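# Swap two hoses into the ports matching their grip colors

## Task

Each hose begins plugged into the other hose's port. Move both so that every hose ends up latched in the port whose color matches its grip, and both stay latched once the robot lets go.

## Robot and tools

Robot: two six-joint arms, left_arm and right_arm, each ending in a two-finger parallel gripper. The left_arm base sits near (-0.031, +0.371, +0.002) m and the right_arm base near (-0.028, -0.357, +0.001) m, both turned only slightly about z. A camera stand is fixed behind them.

Frame: everything is in the scene frame. Its origin is at table-top height, halfway between the nominal bases. +x points out over the table, +z points up, and +y points toward left_arm. Arm names do not follow image left and right. A gripper's fingers point along its own +z and move apart along its own y. end_effector_position is the spot between the finger pads, about 1 cm short of the tips.

Rows: every motion is written as rows of 14 numbers, each in [-1, 1]. The first seven are left_arm's dx, dy, dz, rx, ry, rz, opening. The last seven are the same for right_arm. Send all 14 even if one arm stays still. dx..rz are offsets, not poses. They count from that arm's Hand target as it stood when the action or move began, along scene axes, and rx, ry, rz form one rotation vector turning about the Hand target point. Scale: 1.0 equals 0.6 m or 180 degrees. A move longer than 1.0 overall may be shortened along its line. The opening is absolute: +1 is fully open (0.094 m), -1 is shut. Six zeros mean go back to, or stay at, the Hand target. A 0 for the opening is itself an order (half open), so repeat the present opening to leave a gripper alone.

execute_actions: actions is a list of actions; each action is up to 15 rows, one per 1/30 s step, lasting 0.5 s; a short action keeps its last row for the remaining steps. All rows of one action count from the same start pose, and a later action starts from the new Hand target, so repeating an offset keeps going. cameras is a list of names, ["all"], [] or null. An empty actions list returns the state and, by default, all images, plus the fuller result lines.

move: target is one 14-number row or a list of up to 15 rows, every row an offset from the same starting Hand targets. speed is the top path speed in m/s (0.002 to 2.9, default 0.25; turning up to twice that in rad/s), one value or one per target. blend (m) rounds corners in a list; 0 stops at each point. opening_speed sets how fast openings change, per second on the -1..1 scale, at least 0.2. grip_force is newtons per pad, 10 to 50, one value or one per arm; it persists, and lower values close slower. blocking=false returns after about 0.5 s while the move keeps running. Paths are straight, finish together, and stop after 10 s at most. They ignore obstacles and the other arm, and do not route around the base; steer around an arm's own base yourself. Faster moves stray more and hit harder. The move: line reports the ending (done, off_target, moving, held, fault) and limits (paced = command clipped, held = steps withheld). done means within 10 mm and 2 degrees; neither done nor off_target tells about contact.

wait: seconds 0 to 10, arms keep their last command; a running move continues. stop: brakes a running move (takes some distance). zoom_image: camera is one of cam_high, cam_low, cam_left_wrist, cam_right_wrist; region is [x0, y0, x1, y1] in that camera's pixels, at most 504 by 504, from its newest full image. read_manual: only the licence texts. finished_scene: scene is 1 or 2; it ends the scene for good, and the next calls go to the next scene.

Results: end_effector_position (m) and end_effector_quat_wxyz in the scene frame; Hand target (the last commanded pose after clipping, base for the next offsets); Tool commands; grip_measured on the opening scale; Joint positions, whose last value per arm is the finger gap in metres; joint velocities (may say within noise); joint torques (include arm weight, noisy, joints 1 to 3 wrap at ±28 N m); motor temperatures. MOTOR HOT appears at 75 °C; at 90 °C the arm folds and idles for the rest of the scene; at 100 °C it goes limp. Stretched arms, held loads and pushing into things heat motors. Action results also list some intermediate positions.

Control quirks: commanded orientation is clipped to 40 degrees from the measured one each step. Friction and gravity leave the gripper low, short or tilted, especially far out; small moves may fail or go sideways. Check pose after each move and correct. A blocked arm keeps pushing until told to move back past where the gripper is. Printed poses can be a few centimetres off.

Gripping: an empty gripper reads up to 2.5 mm wide. Squeezing a part reads up to about 3 mm narrower than it. Force climbs roughly 1 N per 0.001 below first touch and then jumps to the full limit (about 50 to 64 N per pad). Close slowly on delicate parts; to release, command well above grip_measured.

Cameras: cam_high, cam_low, cam_left_wrist, cam_right_wrist, all 896x504; calibrations are approximate, wrist views may lag while moving.

Avoid: dropping things or releasing them while moving, anything falling off the table (fails the task), fast impacts with fixed or heavy items, arms hitting or squeezing each other (including closing on the other's fingers), strain on wrist camera cables, and arm stops. Loose objects may get an occasional nudge. The hoses must remain latched without the robot before finishing.

Each tool is called after "Call:" as name(argument=value, ...), one argument or row to a line, values as JSON.

## Session

Call:
execute_actions(
  actions=[],
)

Scene clock: 0.00 s.
left_arm: end_effector_position=(+0.3651, +0.3851, +0.0962) grip_measured=+1.000 end_effector_quat_wxyz=(+0.596, -0.009, +0.800, +0.071) | right_arm: end_effector_position=(+0.3696, -0.3750, +0.0894) grip_measured=+1.000 end_effector_quat_wxyz=(+0.551, +0.023, +0.833, -0.044)
Joint positions: left_arm=[-0.044 1.59 0.339 0.964 -0.156 0.061 0.094] | right_arm=[0.014 1.522 0.412 0.71 0.095 -0.013 0.094]
Joint velocities: within noise
Joint torques (N m): no reading
Motor temperatures (°C): left_arm=[31 37 38 36 28 27 29] | right_arm=[26 32 36 33 27 27 24]
Heat: left arm: 38 °C; right arm: 36 °C.
Hand target: left_arm +0.3687, +0.3850, +0.1062; +0.609, -0.010, +0.790, +0.070 | right_arm +0.3716, -0.3749, +0.0940; +0.557, +0.023, +0.829, -0.044
Tool commands: left_gripper/opening=+1.0 right_gripper/opening=+1.0

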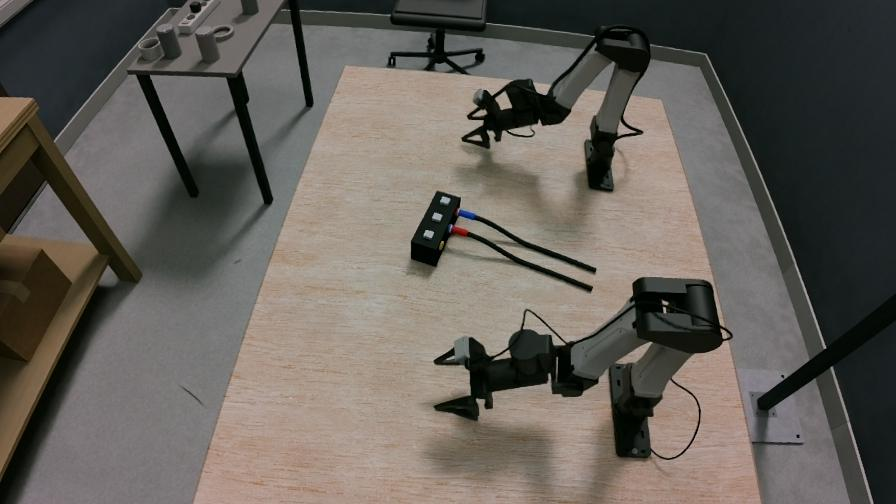

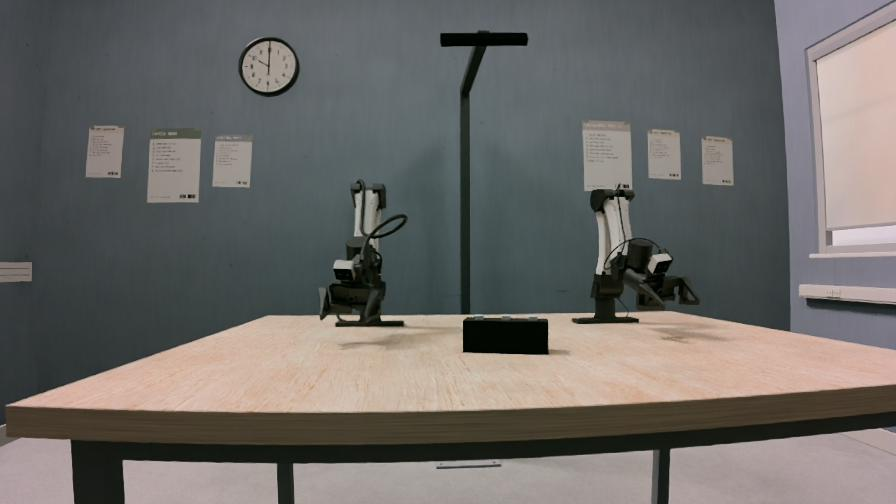

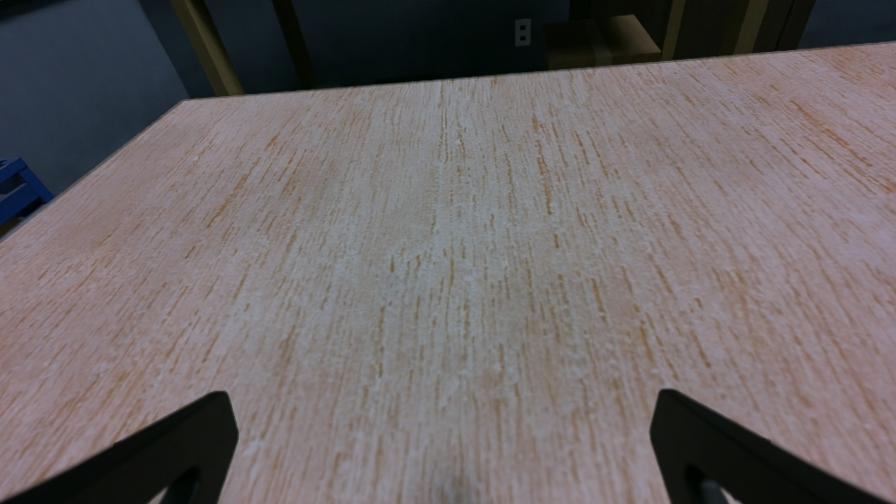

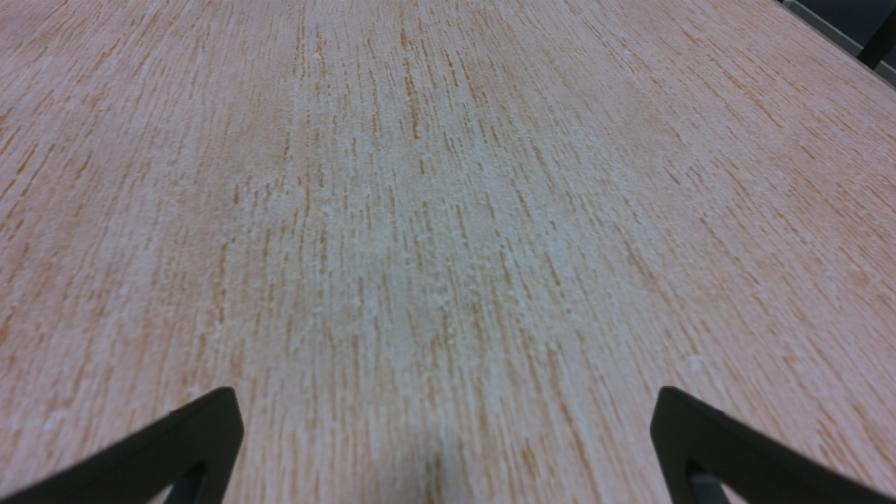

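Call:
zoom_image(
  camera="cam_high",
  region=[380, 170, 620, 310],
)

Call:
zoom_image(
  camera="cam_high",
  region=[400, 180, 510, 275],
)

Call:
zoom_image(
  camera="cam_low",
  region=[440, 300, 570, 370],
)

Scaled by 2.100.

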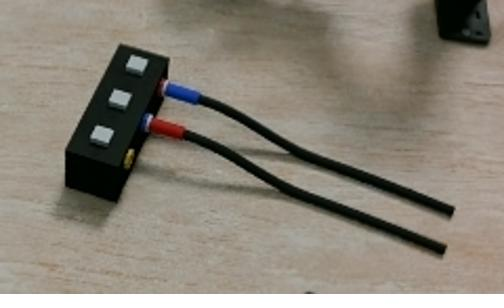

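Scaled by 4.582.

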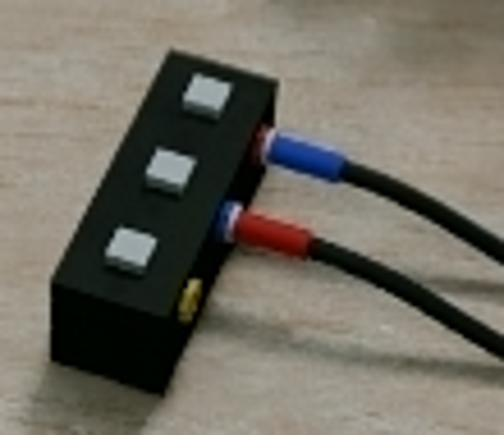

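Scaled by 3.877.

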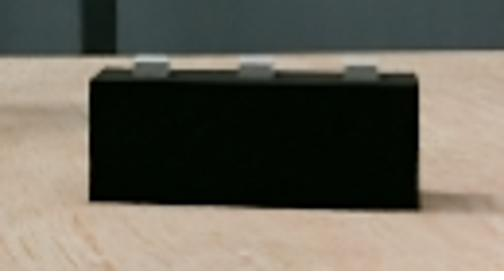

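Call:
move(
  target=[-0.106, -0.657, -0.009, -0.026, 0.036, -0.1693, 1, 0, 0, 0, 0, 0, 0, 1],
  cameras=["all"],
)

Scene clock: 47.07 s.
left_arm: end_effector_position=(+0.3003, -0.0030, +0.0915) grip_measured=+1.000 end_effector_quat_wxyz=(+0.551, +0.190, +0.804, -0.115) | right_arm: end_effector_position=(+0.3695, -0.3750, +0.0893) grip_measured=+1.000 end_effector_quat_wxyz=(+0.551, +0.023, +0.833, -0.044)
Joint positions: left_arm=[-1.04 1.918 0.901 0.576 -0.545 -0.215 0.094] | right_arm=[0.014 1.522 0.412 0.71 0.095 -0.013 0.094]
Joint torques (N m): left_arm=[0.4 -7.88 7.16 1.88 -0.17 -0.1] | right_arm=[-0.06 -5.7 6.24 2.41 0.08 0.01]
Motor temperatures (°C): left_arm=[31 40 39 42 28 27 29] | right_arm=[26 35 38 38 26 27 24]
Heat: left arm: 42 °C; right arm: 38 °C.
Hand target: left_arm +0.3051, -0.0092, +0.1009; +0.560, +0.177, +0.800, -0.124 | right_arm +0.3716, -0.3749, +0.0941; +0.557, +0.023, +0.829, -0.044
Off the commanded pose: left_arm 0.012 m, 2 deg | right_arm 0.005 m, 1 deg.
move: off_target (left_arm)
camera_calibration:
cam_left_wrist: T_world_to_cam=[[-0.441742, -0.896984, -0.0168722, 0.129166], [-0.63778, 0.327206, -0.697261, 0.29451], [0.630952, -0.297249, -0.716619, -0.037118], [0, 0, 0, 1]] pos_world=[0.26831, 0.00846143, 0.18093]
cam_right_wrist: T_world_to_cam=[[-0.0855764, -0.995007, 0.0513527, -0.3448], [-0.73104, 0.0276872, -0.681773, 0.379682], [0.676947, -0.0958845, -0.72976, -0.132126], [0, 0, 0, 1]] pos_world=[0.337498, -0.36626, 0.180142]

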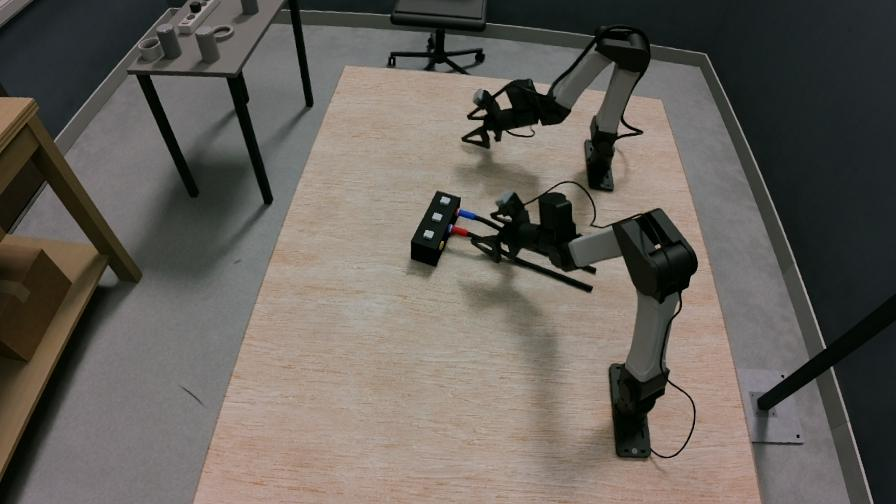

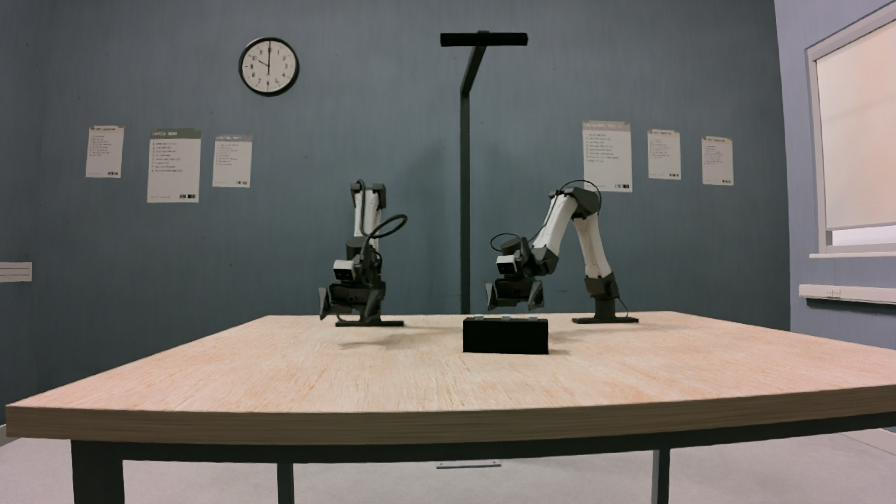

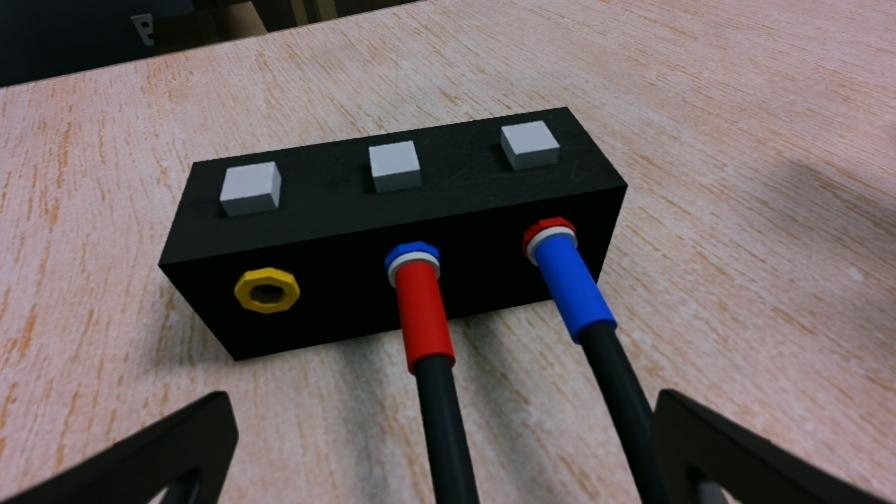

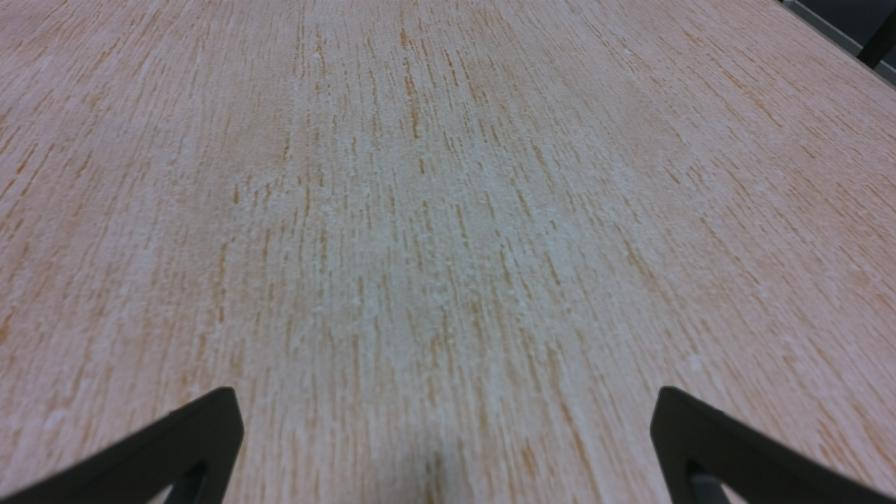

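Call:
zoom_image(
  camera="cam_left_wrist",
  region=[150, 90, 640, 370],
)

Call:
zoom_image(
  camera="cam_left_wrist",
  region=[360, 200, 620, 380],
)

Scaled by 1.029.

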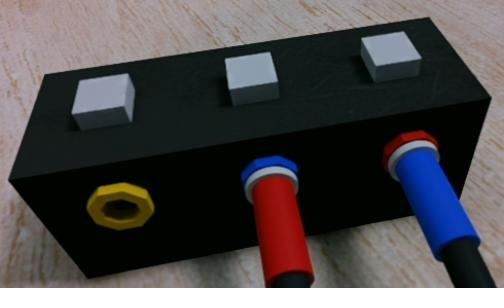

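Scaled by 1.938.

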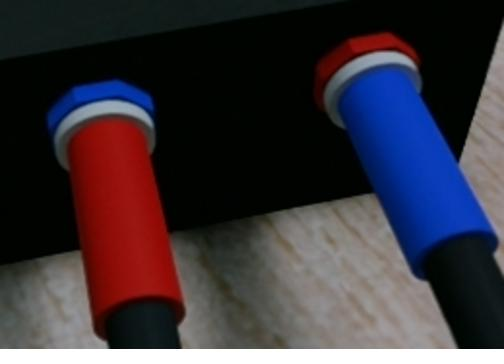

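Call:
zoom_image(
  camera="cam_high",
  region=[400, 180, 600, 300],
)

Call:
zoom_image(
  camera="cam_low",
  region=[440, 220, 640, 360],
)

Scaled by 2.520.

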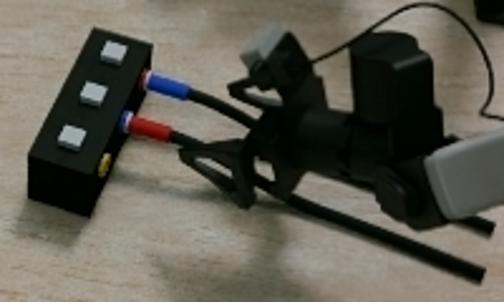

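Scaled by 2.520.

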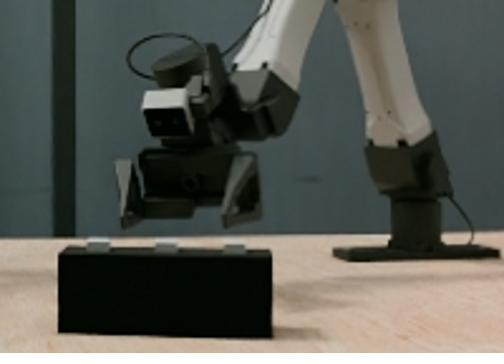

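Call:
move(
  target=[0.0812, -0.0282, 0.0502, 0.0091, 0.0263, 0.0669, -0.1, 0, 0, 0, 0, 0, 0, 1],
  speed=0.12,
  cameras=["cam_left_wrist", "cam_high", "cam_low"],
)

Scene clock: 169.77 s.
left_arm: end_effector_position=(+0.3455, -0.0236, +0.1193) grip_measured=-0.098 end_effector_quat_wxyz=(+0.523, +0.113, +0.843, -0.053) | right_arm: end_effector_position=(+0.3695, -0.3750, +0.0893) grip_measured=+1.000 end_effector_quat_wxyz=(+0.551, +0.023, +0.833, -0.044)
Joint positions: left_arm=[-1.023 2.029 1.326 0.091 -0.678 -0.383 0.042] | right_arm=[0.014 1.522 0.412 0.71 0.095 -0.013 0.094]
Joint torques (N m): left_arm=[1.2 -9.58 8.21 1.73 -0.31 -0.11] | right_arm=[-0.06 -5.68 6.24 2.41 0.07 0.01]
Motor temperatures (°C): left_arm=[30 50 44 40 28 26 28] | right_arm=[26 36 39 40 26 27 24]
Heat: left arm: 50 °C; right arm: 40 °C.
Hand target: left_arm +0.3537, -0.0262, +0.1311; +0.533, +0.095, +0.838, -0.060 | right_arm +0.3716, -0.3749, +0.0941; +0.557, +0.023, +0.829, -0.044
Off the commanded pose: left_arm 0.015 m, 3 deg | right_arm 0.005 m, 1 deg.
move: off_target (left_arm)
camera_calibration:
cam_left_wrist: T_world_to_cam=[[-0.255178, -0.966678, -0.0204419, 0.0654645], [-0.747099, 0.210547, -0.630486, 0.376495], [0.613781, -0.145614, -0.775932, -0.0353146], [0, 0, 0, 1]] pos_world=[0.319659, -0.0211292, 0.211311]
Images, in order (width x height): cam_high 896x504, cam_low 896x504, cam_left_wrist 896x504.

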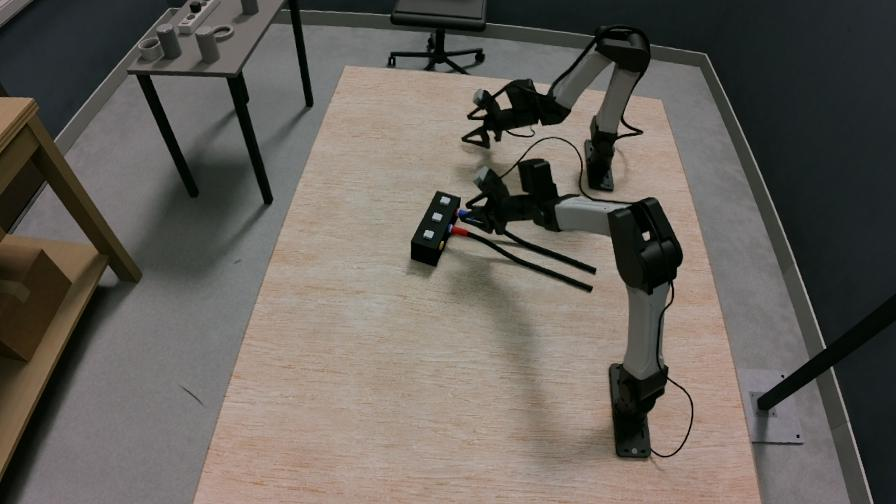

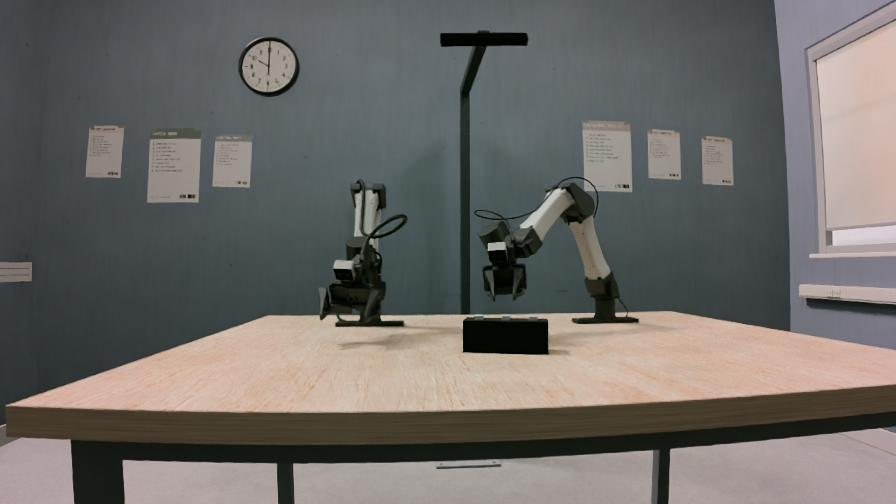

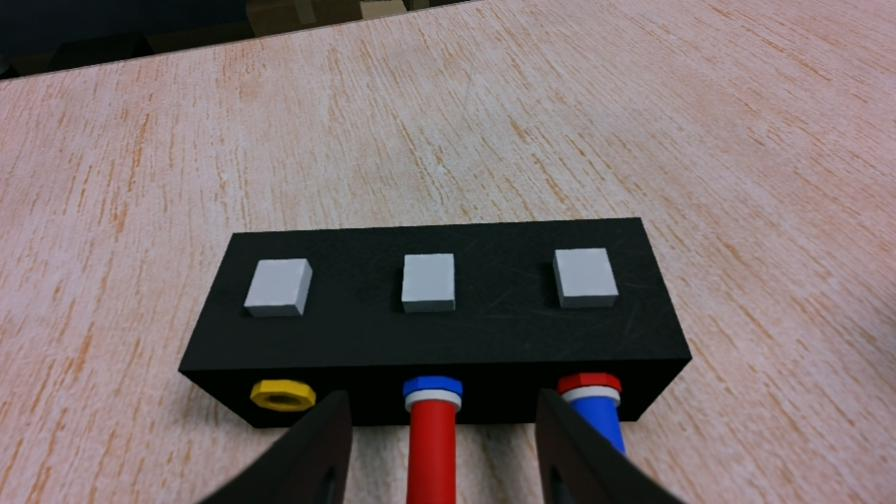

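Call:
move(
  target=[0.0025, 0.0097, 0, 0, 0, 0, -0.1, 0.064, 0.2915, 0.0932, -0.0671, 0.1219, 0.4404, -0.95],
  speed=0.15,
  cameras=["cam_left_wrist", "cam_right_wrist", "cam_high"],
)

Scene clock: 215.73 s.
left_arm: end_effector_position=(+0.3484, -0.0208, +0.1192) grip_measured=-0.098 end_effector_quat_wxyz=(+0.523, +0.109, +0.844, -0.051) | right_arm: end_effector_position=(+0.4081, -0.2073, +0.1464) grip_measured=-0.948 end_effector_quat_wxyz=(+0.295, -0.561, +0.740, +0.223)
Joint positions: left_arm=[-1.016 2.029 1.326 0.091 -0.679 -0.383 0.042] | right_arm=[0.104 1.999 1.71 -0.961 -0.699 -1.095 0.002]
Joint torques (N m): left_arm=[1.51 -10.63 6.6 1.83 -0.21 -0.04] | right_arm=[0.57 -8.79 9.29 0.9 -0.7 -0.17]
Motor temperatures (°C): left_arm=[30 56 44 41 28 26 27] | right_arm=[26 36 40 40 26 27 24]
Heat: left arm: 56 °C; right arm: 40 °C.
Hand target: left_arm +0.3553, -0.0203, +0.1310; +0.533, +0.095, +0.838, -0.060 | right_arm +0.4100, -0.2000, +0.1499; +0.301, -0.569, +0.728, +0.235
Off the commanded pose: left_arm 0.014 m, 2 deg | right_arm 0.008 m, 2 deg.
move: off_target (left_arm)
camera_calibration:
cam_left_wrist: T_world_to_cam=[[-0.247712, -0.96861, -0.0208197, 0.0663286], [-0.748852, 0.205057, -0.630216, 0.378381], [0.614702, -0.140521, -0.776141, -0.0368899], [0, 0, 0, 1]] pos_world=[0.322458, -0.0185272, 0.211211]
cam_right_wrist: T_world_to_cam=[[0.963361, -0.268196, 0.00261808, -0.447864], [-0.252165, -0.909015, -0.33182, 0.00133129], [0.0913728, 0.319002, -0.943339, 0.255732], [0, 0, 0, 1]] pos_world=[0.408424, -0.200485, 0.242856]
Images, in order (width x height): cam_high 896x504, cam_left_wrist 896x504, cam_right_wrist 896x504.

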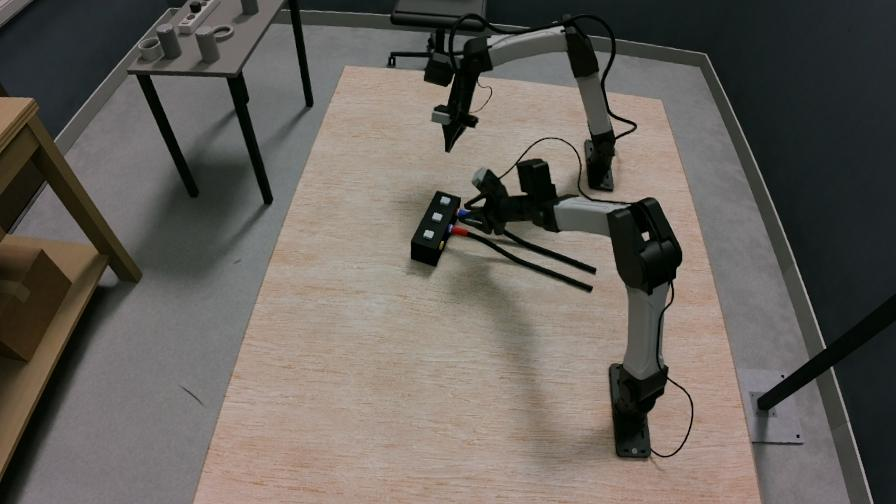

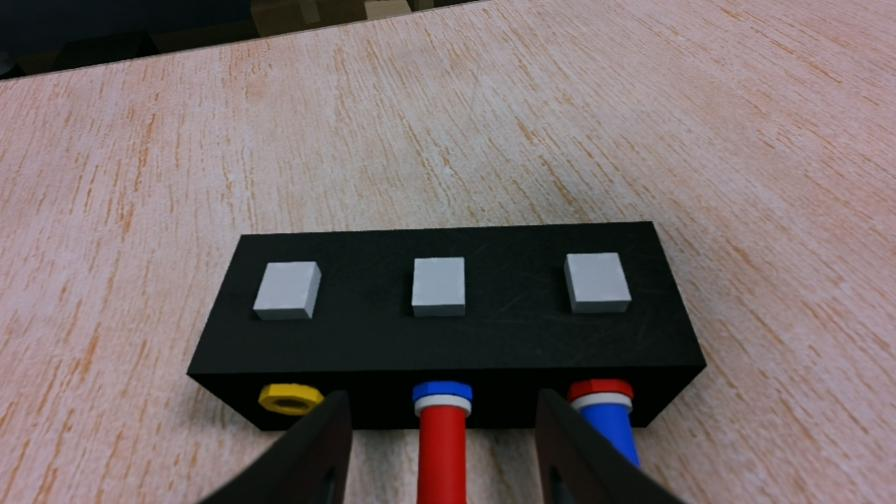

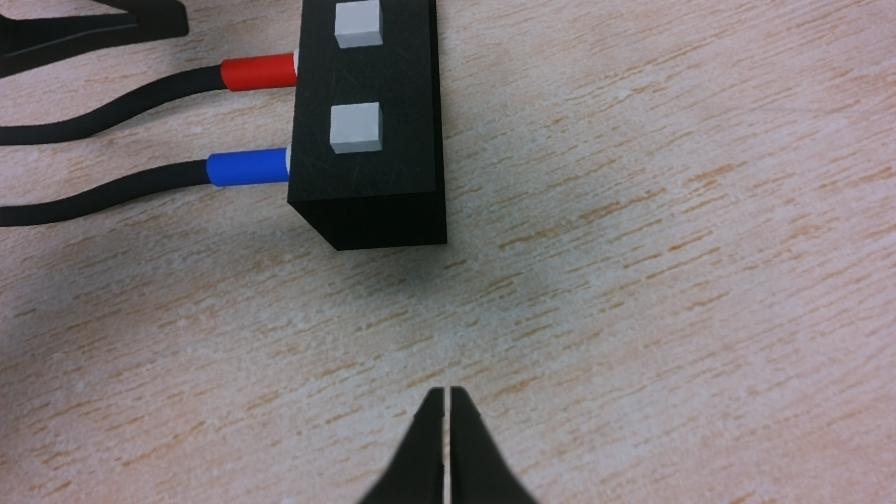

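Call:
move(
  target=[0, 0, 0, 0, 0, 0, -0.1, 0.0083, 0.2783, -0.019, 0, 0, 0.0778, -0.95],
  speed=0.12,
  cameras=["cam_left_wrist", "cam_right_wrist", "cam_high"],
)

Scene clock: 254.23 s.
left_arm: end_effector_position=(+0.3484, -0.0208, +0.1192) grip_measured=-0.098 end_effector_quat_wxyz=(+0.523, +0.109, +0.844, -0.051) | right_arm: end_effector_position=(+0.4126, -0.0346, +0.1408) grip_measured=-0.948 end_effector_quat_wxyz=(-0.273, +0.653, -0.653, -0.268)
Joint positions: left_arm=[-1.016 2.029 1.326 0.091 -0.679 -0.383 0.042] | right_arm=[0.445 2.336 2.203 -1.04 -0.696 -1 0.002]
Joint torques (N m): left_arm=[1.52 -10.65 6.6 1.83 -0.21 -0.04] | right_arm=[-0.03 -11.12 9.36 1.04 -0.38 -0.01]
Motor temperatures (°C): left_arm=[30 60 44 41 28 26 27] | right_arm=[26 41 45 35 26 27 24]
Heat: left arm: 60 °C; right arm: 45 °C.
Hand target: left_arm +0.3553, -0.0203, +0.1310; +0.533, +0.095, +0.838, -0.060 | right_arm +0.4150, -0.0329, +0.1385; -0.270, +0.653, -0.654, -0.270
Off the commanded pose: left_arm 0.014 m, 2 deg | right_arm 0.004 m, 0 deg.
move: off_target (left_arm)
camera_calibration:
cam_left_wrist: T_world_to_cam=[[-0.247712, -0.96861, -0.0208197, 0.0663286], [-0.748852, 0.205057, -0.630216, 0.378381], [0.614702, -0.140521, -0.776141, -0.0368899], [0, 0, 0, 1]] pos_world=[0.322458, -0.0185272, 0.211211]
cam_right_wrist: T_world_to_cam=[[0.999966, -0.000134889, 0.00826122, -0.41246], [0.00281804, -0.934344, -0.356361, 0.0549314], [0.00776689, 0.356372, -0.934312, 0.229628], [0, 0, 0, 1]] pos_world=[0.410508, -0.0305638, 0.237527]
Images, in order (width x height): cam_high 896x504, cam_left_wrist 896x504, cam_right_wrist 896x504.

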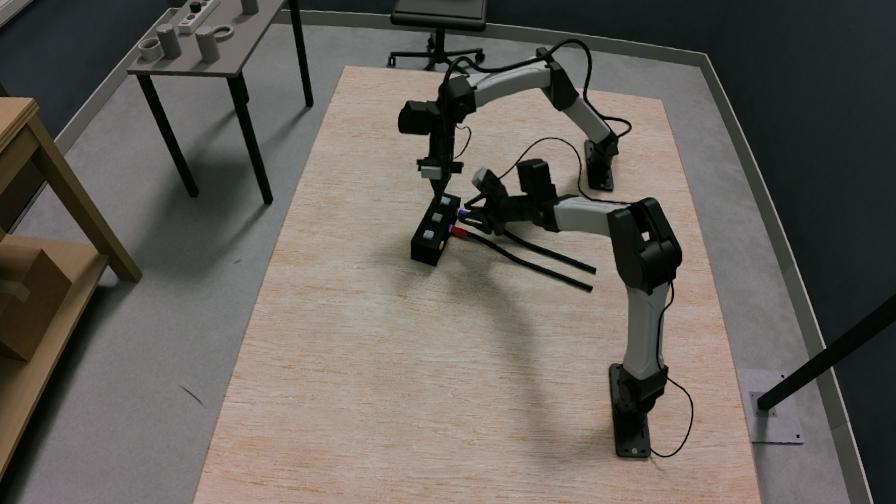

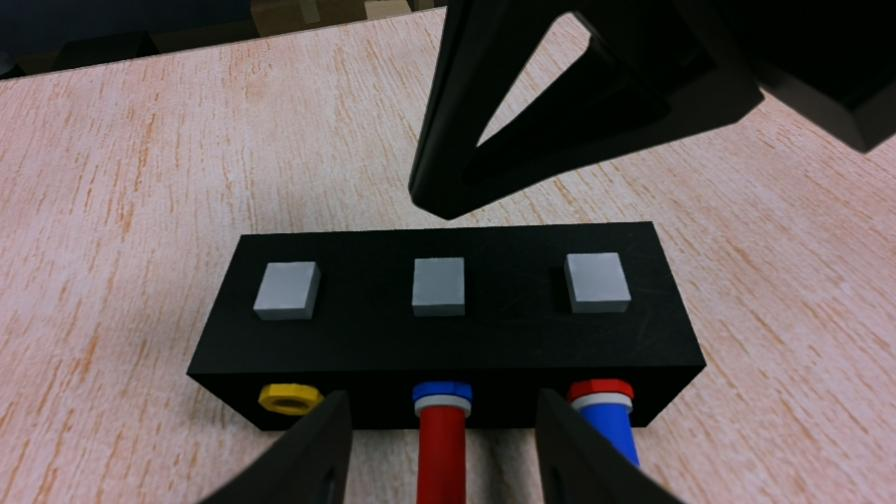

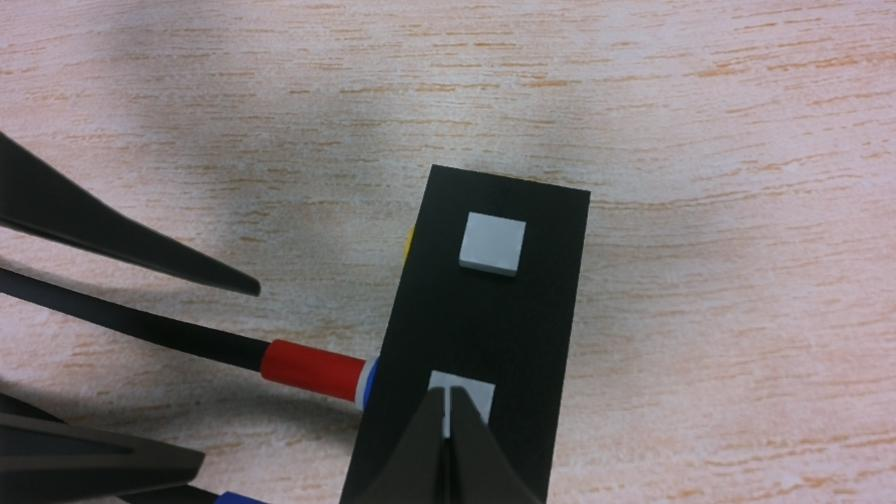

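Call:
move(
  target=[0, 0, 0, 0, 0, 0, -0.1, 0.0033, 0.0067, -0.035, 0, 0, 0, -0.95],
  speed=0.08,
  cameras=["cam_left_wrist", "cam_right_wrist"],
)

Scene clock: 268.70 s.
left_arm: end_effector_position=(+0.3484, -0.0208, +0.1192) grip_measured=-0.098 end_effector_quat_wxyz=(+0.523, +0.109, +0.844, -0.051) | right_arm: end_effector_position=(+0.4163, -0.0333, +0.1284) grip_measured=-0.948 end_effector_quat_wxyz=(-0.273, +0.652, -0.655, -0.267)
Joint positions: left_arm=[-1.016 2.029 1.326 0.091 -0.679 -0.383 0.042] | right_arm=[0.445 2.35 2.178 -0.999 -0.693 -0.995 0.002]
Joint torques (N m): left_arm=[1.51 -10.63 6.58 1.83 -0.21 -0.04] | right_arm=[0.49 -11.55 5.81 1.45 -0.39 0.01]
Motor temperatures (°C): left_arm=[30 61 44 41 28 26 27] | right_arm=[26 43 46 34 26 27 24]
Heat: left arm: 61 °C; right arm: 46 °C.
Hand target: left_arm +0.3553, -0.0203, +0.1310; +0.533, +0.095, +0.838, -0.060 | right_arm +0.4169, -0.0289, +0.1175; -0.270, +0.653, -0.654, -0.270
Off the commanded pose: left_arm 0.014 m, 2 deg | right_arm 0.012 m, 1 deg.
move: off_target (left_arm, right_arm)
camera_calibration:
cam_left_wrist: T_world_to_cam=[[-0.247712, -0.96861, -0.0208197, 0.0663286], [-0.748852, 0.205057, -0.630216, 0.378381], [0.614702, -0.140521, -0.776141, -0.0368899], [0, 0, 0, 1]] pos_world=[0.322458, -0.0185272, 0.211211]
cam_right_wrist: T_world_to_cam=[[0.999959, -0.00444351, 0.007828, -0.416179], [-0.00137508, -0.934861, -0.355013, 0.0533278], [0.00889559, 0.354987, -0.934829, 0.217086], [0, 0, 0, 1]] pos_world=[0.414304, -0.0290581, 0.225128]
Images, in order (width x height): cam_left_wrist 896x504, cam_right_wrist 896x504.

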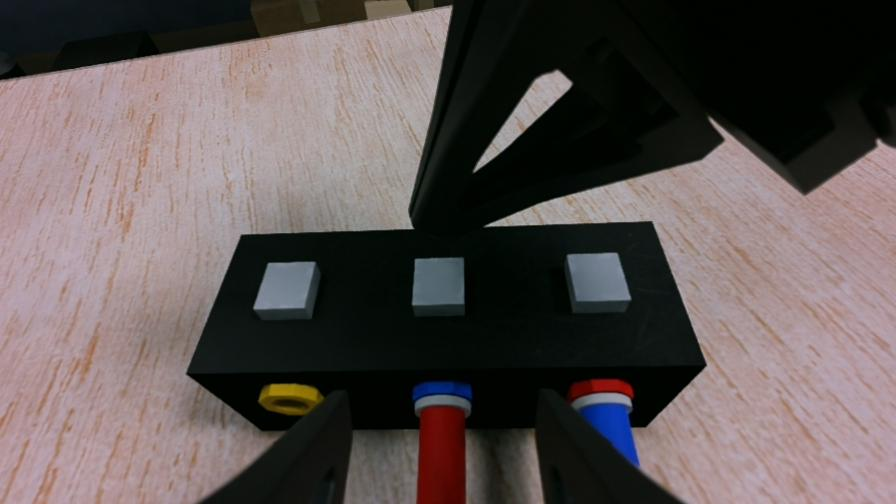

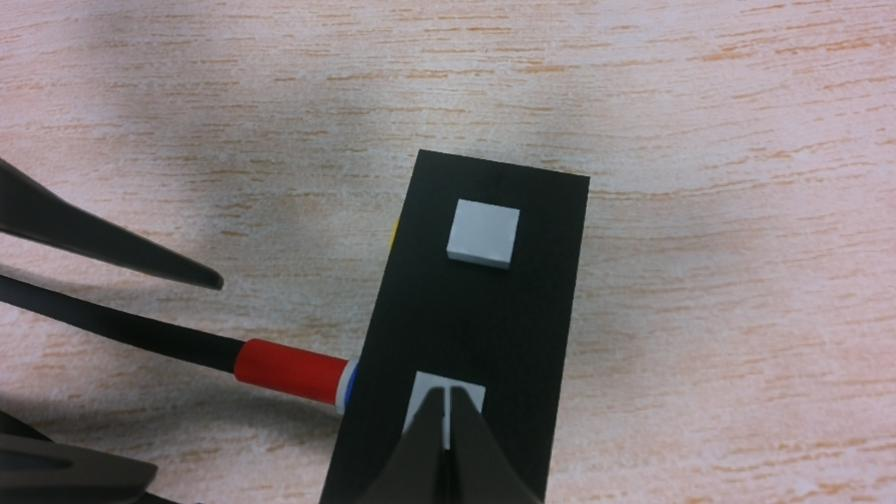

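Call:
move(
  target=[0, 0, 0, 0, 0, 0, -0.1, 0, 0.005, -0.0167, 0, 0, 0, -0.95],
  speed=0.05,
  cameras=["cam_left_wrist", "cam_right_wrist"],
)

Scene clock: 273.83 s.
left_arm: end_effector_position=(+0.3484, -0.0208, +0.1192) grip_measured=-0.098 end_effector_quat_wxyz=(+0.523, +0.109, +0.844, -0.051) | right_arm: end_effector_position=(+0.4175, -0.0311, +0.1212) grip_measured=-0.948 end_effector_quat_wxyz=(-0.275, +0.652, -0.655, -0.266)
Joint positions: left_arm=[-1.016 2.029 1.326 0.091 -0.679 -0.383 0.042] | right_arm=[0.448 2.35 2.146 -0.958 -0.691 -0.989 0.002]
Joint torques (N m): left_arm=[1.51 -10.63 6.58 1.83 -0.2 -0.04] | right_arm=[0.65 -11.23 5.6 1.46 -0.39 0]
Motor temperatures (°C): left_arm=[30 61 43 41 28 26 27] | right_arm=[26 44 45 34 26 27 24]
Heat: left arm: 61 °C; right arm: 45 °C.
Hand target: left_arm +0.3553, -0.0203, +0.1310; +0.533, +0.095, +0.838, -0.060 | right_arm +0.4171, -0.0261, +0.1075; -0.270, +0.653, -0.654, -0.270
Off the commanded pose: left_arm 0.014 m, 2 deg | right_arm 0.015 m, 1 deg.
move: off_target (left_arm, right_arm)
camera_calibration:
cam_left_wrist: T_world_to_cam=[[-0.247712, -0.96861, -0.0208197, 0.0663286], [-0.748852, 0.205057, -0.630216, 0.378381], [0.614702, -0.140521, -0.776141, -0.0368899], [0, 0, 0, 1]] pos_world=[0.322458, -0.0185272, 0.211211]
cam_right_wrist: T_world_to_cam=[[0.999895, -0.00639459, 0.012967, -0.417956], [-0.00133724, -0.933932, -0.357448, 0.0531458], [0.014396, 0.357393, -0.933843, 0.207104], [0, 0, 0, 1]] pos_world=[0.415002, -0.0270557, 0.217819]
Images, in order (width x height): cam_left_wrist 896x504, cam_right_wrist 896x504.

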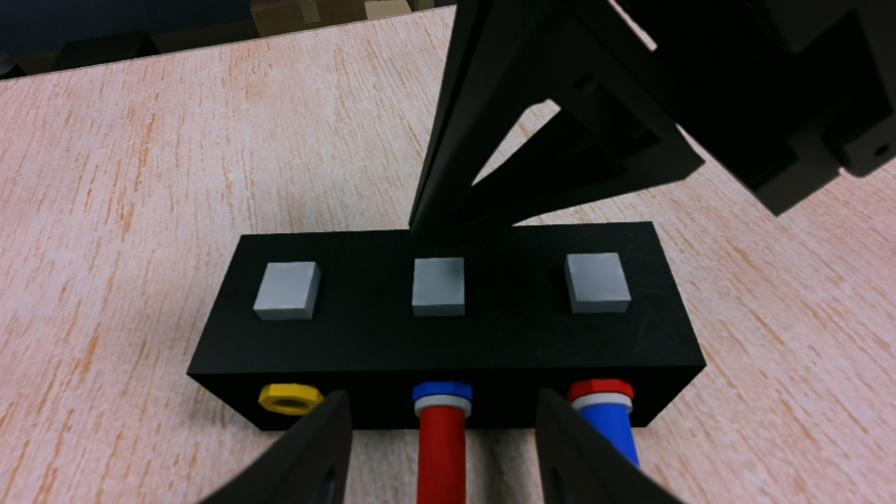

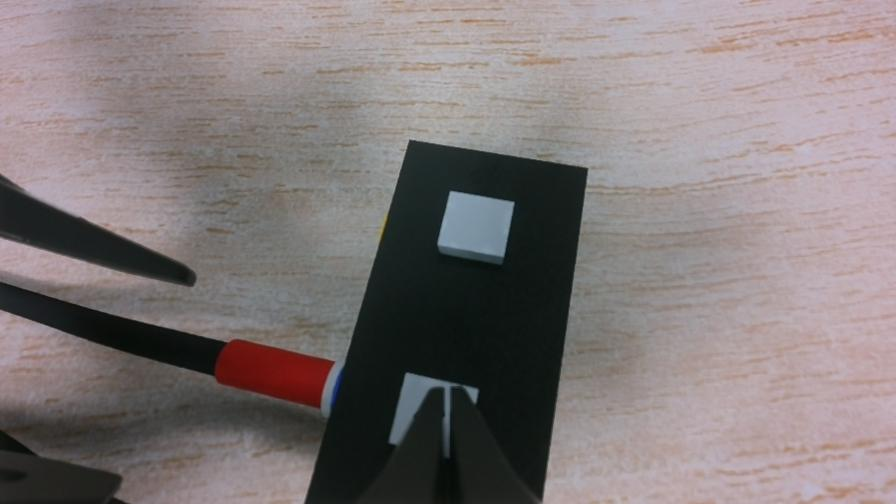

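Call:
move(
  target=[0, 0, 0, 0, 0, 0, -0.1, -0.006, 0.003, -0.0167, 0, 0, 0, -0.95],
  speed=0.05,
  cameras=["cam_left_wrist", "cam_right_wrist"],
)

Scene clock: 278.50 s.
left_arm: end_effector_position=(+0.3484, -0.0208, +0.1192) grip_measured=-0.098 end_effector_quat_wxyz=(+0.523, +0.109, +0.844, -0.051) | right_arm: end_effector_position=(+0.4157, -0.0285, +0.1063) grip_measured=-0.948 end_effector_quat_wxyz=(-0.274, +0.651, -0.655, -0.267)
Joint positions: left_arm=[-1.016 2.029 1.326 0.091 -0.679 -0.383 0.042] | right_arm=[0.454 2.35 2.088 -0.9 -0.69 -0.981 0.002]
Joint torques (N m): left_arm=[1.52 -10.65 6.58 1.83 -0.2 -0.04] | right_arm=[0.7 -12.3 5.26 1.41 -0.37 0.01]
Motor temperatures (°C): left_arm=[30 61 43 41 28 26 27] | right_arm=[26 45 44 35 26 27 24]
Heat: left arm: 61 °C; right arm: 45 °C.
Hand target: left_arm +0.3553, -0.0203, +0.1310; +0.533, +0.095, +0.838, -0.060 | right_arm +0.4134, -0.0243, +0.0974; -0.270, +0.653, -0.654, -0.270
Off the commanded pose: left_arm 0.014 m, 2 deg | right_arm 0.010 m, 1 deg.
move: off_target (left_arm)
camera_calibration:
cam_left_wrist: T_world_to_cam=[[-0.247712, -0.96861, -0.0208197, 0.0663286], [-0.748852, 0.205057, -0.630216, 0.378381], [0.614702, -0.140521, -0.776141, -0.0368899], [0, 0, 0, 1]] pos_world=[0.322458, -0.0185272, 0.211211]
cam_right_wrist: T_world_to_cam=[[0.999947, -0.00620955, 0.0082337, -0.415502], [-0.00286815, -0.934355, -0.356331, 0.0507386], [0.00990586, 0.356288, -0.934323, 0.194179], [0, 0, 0, 1]] pos_world=[0.413702, -0.0243559, 0.202927]
Images, in order (width x height): cam_left_wrist 896x504, cam_right_wrist 896x504.

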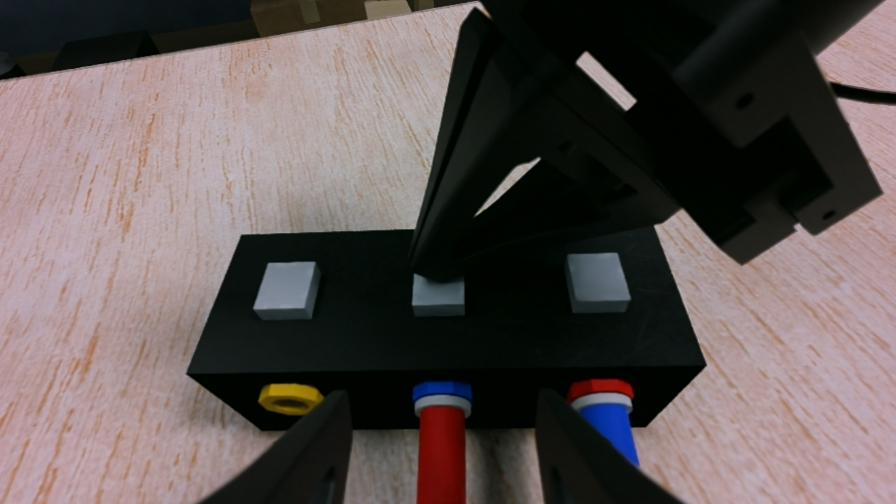

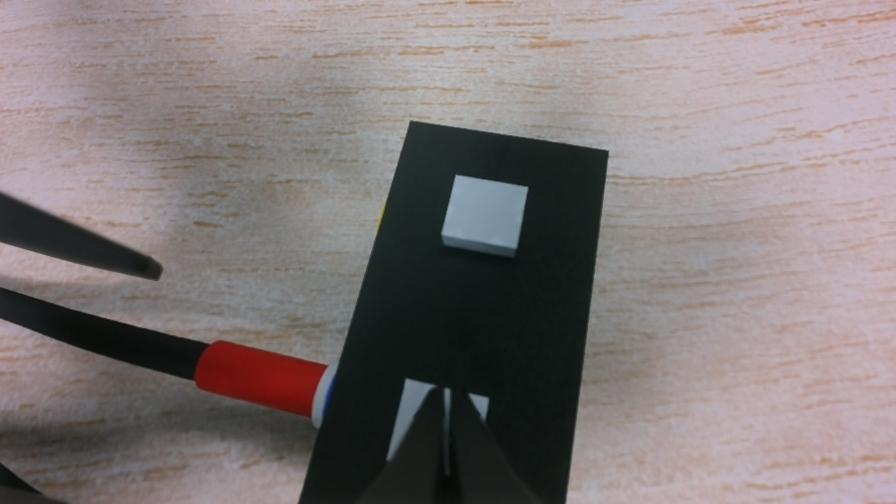

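Call:
move(
  target=[0.0033, -0.0017, -0.0767, 0, 0, 0, -0.1, 0, 0, 0, 0, 0, 0, -0.95],
  speed=0.07,
  cameras=["cam_left_wrist", "cam_right_wrist"],
)

Scene clock: 288.77 s.
left_arm: end_effector_position=(+0.3532, -0.0245, +0.0851) grip_measured=-0.098 end_effector_quat_wxyz=(+0.530, +0.103, +0.840, -0.058) | right_arm: end_effector_position=(+0.4158, -0.0284, +0.1063) grip_measured=-0.948 end_effector_quat_wxyz=(-0.274, +0.652, -0.655, -0.267)
Joint positions: left_arm=[-1.012 2.113 1.284 0.24 -0.679 -0.383 0.042] | right_arm=[0.454 2.35 2.088 -0.899 -0.69 -0.981 0.002]
Joint torques (N m): left_arm=[1.39 -10.13 4.78 1.92 -0.17 -0.03] | right_arm=[0.7 -12.31 5.26 1.42 -0.37 0]
Motor temperatures (°C): left_arm=[30 61 43 41 28 26 27] | right_arm=[26 46 42 34 26 27 24]
Heat: left arm: 61 °C; right arm: 46 °C.
Hand target: left_arm +0.3572, -0.0213, +0.0850; +0.533, +0.095, +0.838, -0.060 | right_arm +0.4134, -0.0242, +0.0974; -0.270, +0.653, -0.654, -0.270
Off the commanded pose: left_arm 0.005 m, 1 deg | right_arm 0.010 m, 1 deg.
move: done
camera_calibration:
cam_left_wrist: T_world_to_cam=[[-0.243828, -0.969806, -0.0048638, 0.0604268], [-0.74165, 0.189692, -0.643407, 0.3595], [0.624903, -0.153274, -0.765509, -0.071569], [0, 0, 0, 1]] pos_world=[0.326081, -0.0205616, 0.176812]
cam_right_wrist: T_world_to_cam=[[0.999944, -0.00622125, 0.00854917, -0.415666], [-0.00276442, -0.934277, -0.356539, 0.0508688], [0.0102054, 0.356495, -0.934241, 0.194099], [0, 0, 0, 1]] pos_world=[0.413802, -0.0242559, 0.203026]
Images, in order (width x height): cam_left_wrist 896x504, cam_right_wrist 896x504.

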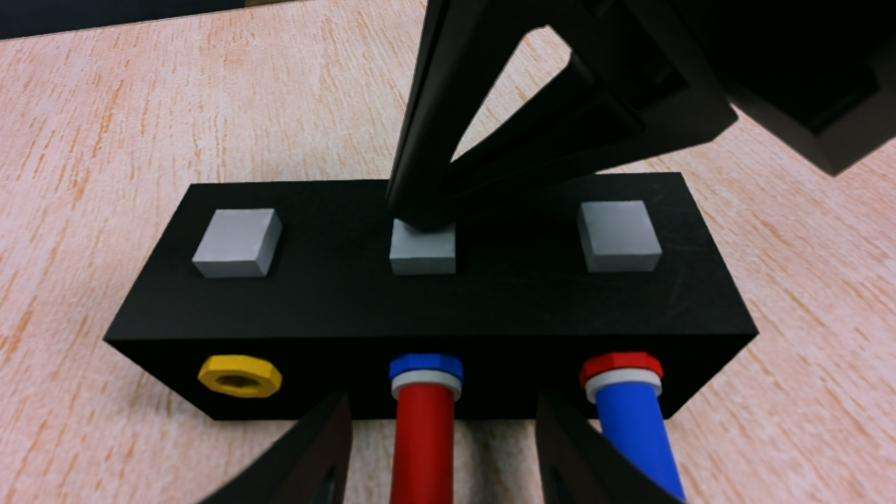

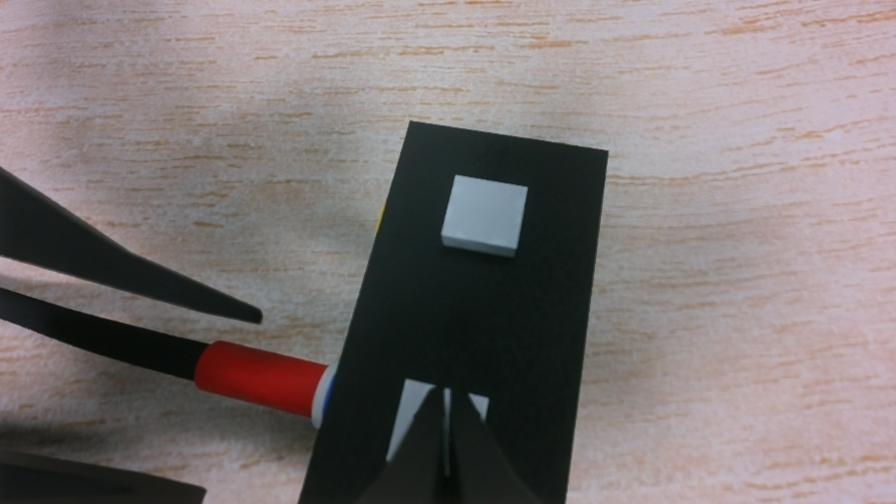

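Call:
move(
  target=[0.0047, 0.0123, -0.0533, 0, 0, 0, -0.1, 0, 0, 0, 0, 0, 0, -0.95],
  speed=0.06,
  cameras=["cam_left_wrist", "cam_right_wrist"],
)

Scene clock: 297.33 s.
left_arm: end_effector_position=(+0.3575, -0.0153, +0.0541) grip_measured=-0.098 end_effector_quat_wxyz=(+0.532, +0.095, +0.840, -0.057) | right_arm: end_effector_position=(+0.4158, -0.0284, +0.1063) grip_measured=-0.948 end_effector_quat_wxyz=(-0.274, +0.652, -0.655, -0.267)
Joint positions: left_arm=[-0.995 2.173 1.226 0.365 -0.676 -0.383 0.042] | right_arm=[0.454 2.35 2.088 -0.899 -0.69 -0.981 0.002]
Joint torques (N m): left_arm=[1.22 -10.1 4.44 1.92 -0.05 0.08] | right_arm=[0.7 -12.33 5.27 1.42 -0.37 0]
Motor temperatures (°C): left_arm=[30 60 43 41 28 26 27] | right_arm=[26 48 42 34 26 27 24]
Heat: left arm: 60 °C; right arm: 48 °C.
Hand target: left_arm +0.3600, -0.0139, +0.0528; +0.533, +0.095, +0.838, -0.060 | right_arm +0.4134, -0.0242, +0.0974; -0.270, +0.653, -0.654, -0.270
Off the commanded pose: left_arm 0.003 m, 0 deg | right_arm 0.010 m, 1 deg.
move: done
camera_calibration:
cam_left_wrist: T_world_to_cam=[[-0.229691, -0.973263, 0.00133359, 0.0648475], [-0.742421, 0.174325, -0.646855, 0.341247], [0.629328, -0.149567, -0.762612, -0.0982658], [0, 0, 0, 1]] pos_world=[0.330085, -0.0110716, 0.145712]
cam_right_wrist: T_world_to_cam=[[0.999944, -0.00622125, 0.00854917, -0.415666], [-0.00276442, -0.934277, -0.356539, 0.0508688], [0.0102054, 0.356495, -0.934241, 0.194099], [0, 0, 0, 1]] pos_world=[0.413802, -0.0242559, 0.203026]
Images, in order (width x height): cam_left_wrist 896x504, cam_right_wrist 896x504.

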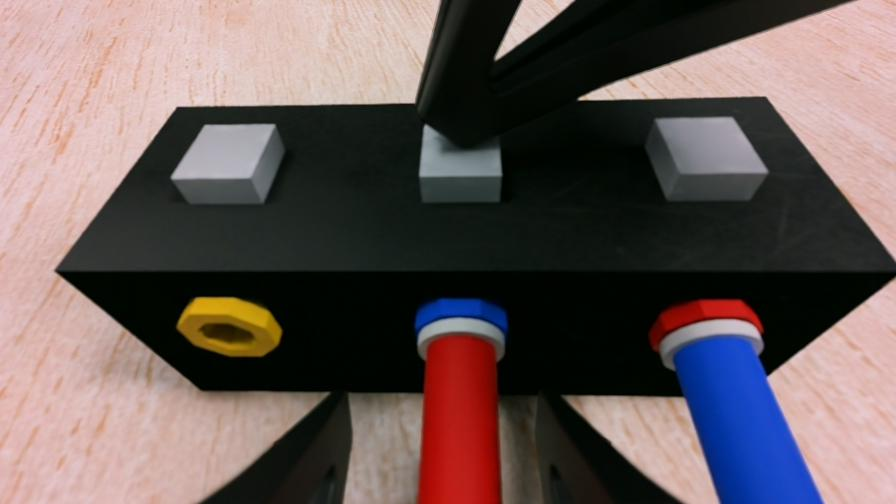

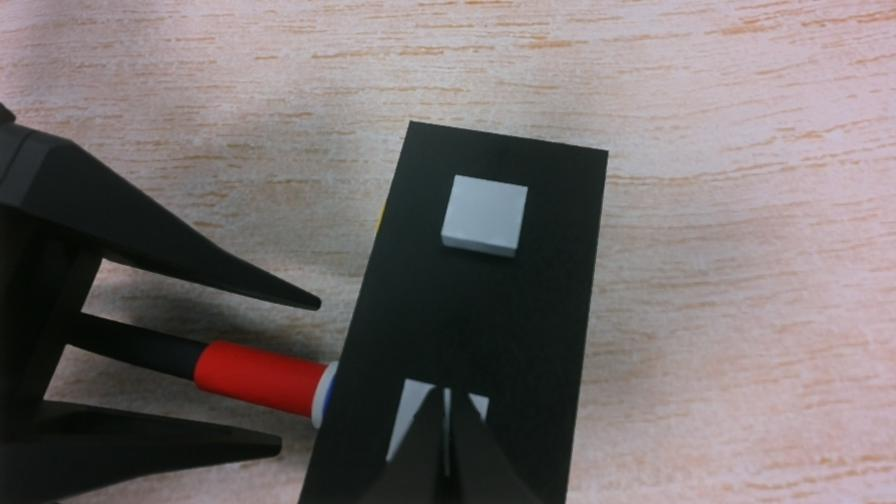

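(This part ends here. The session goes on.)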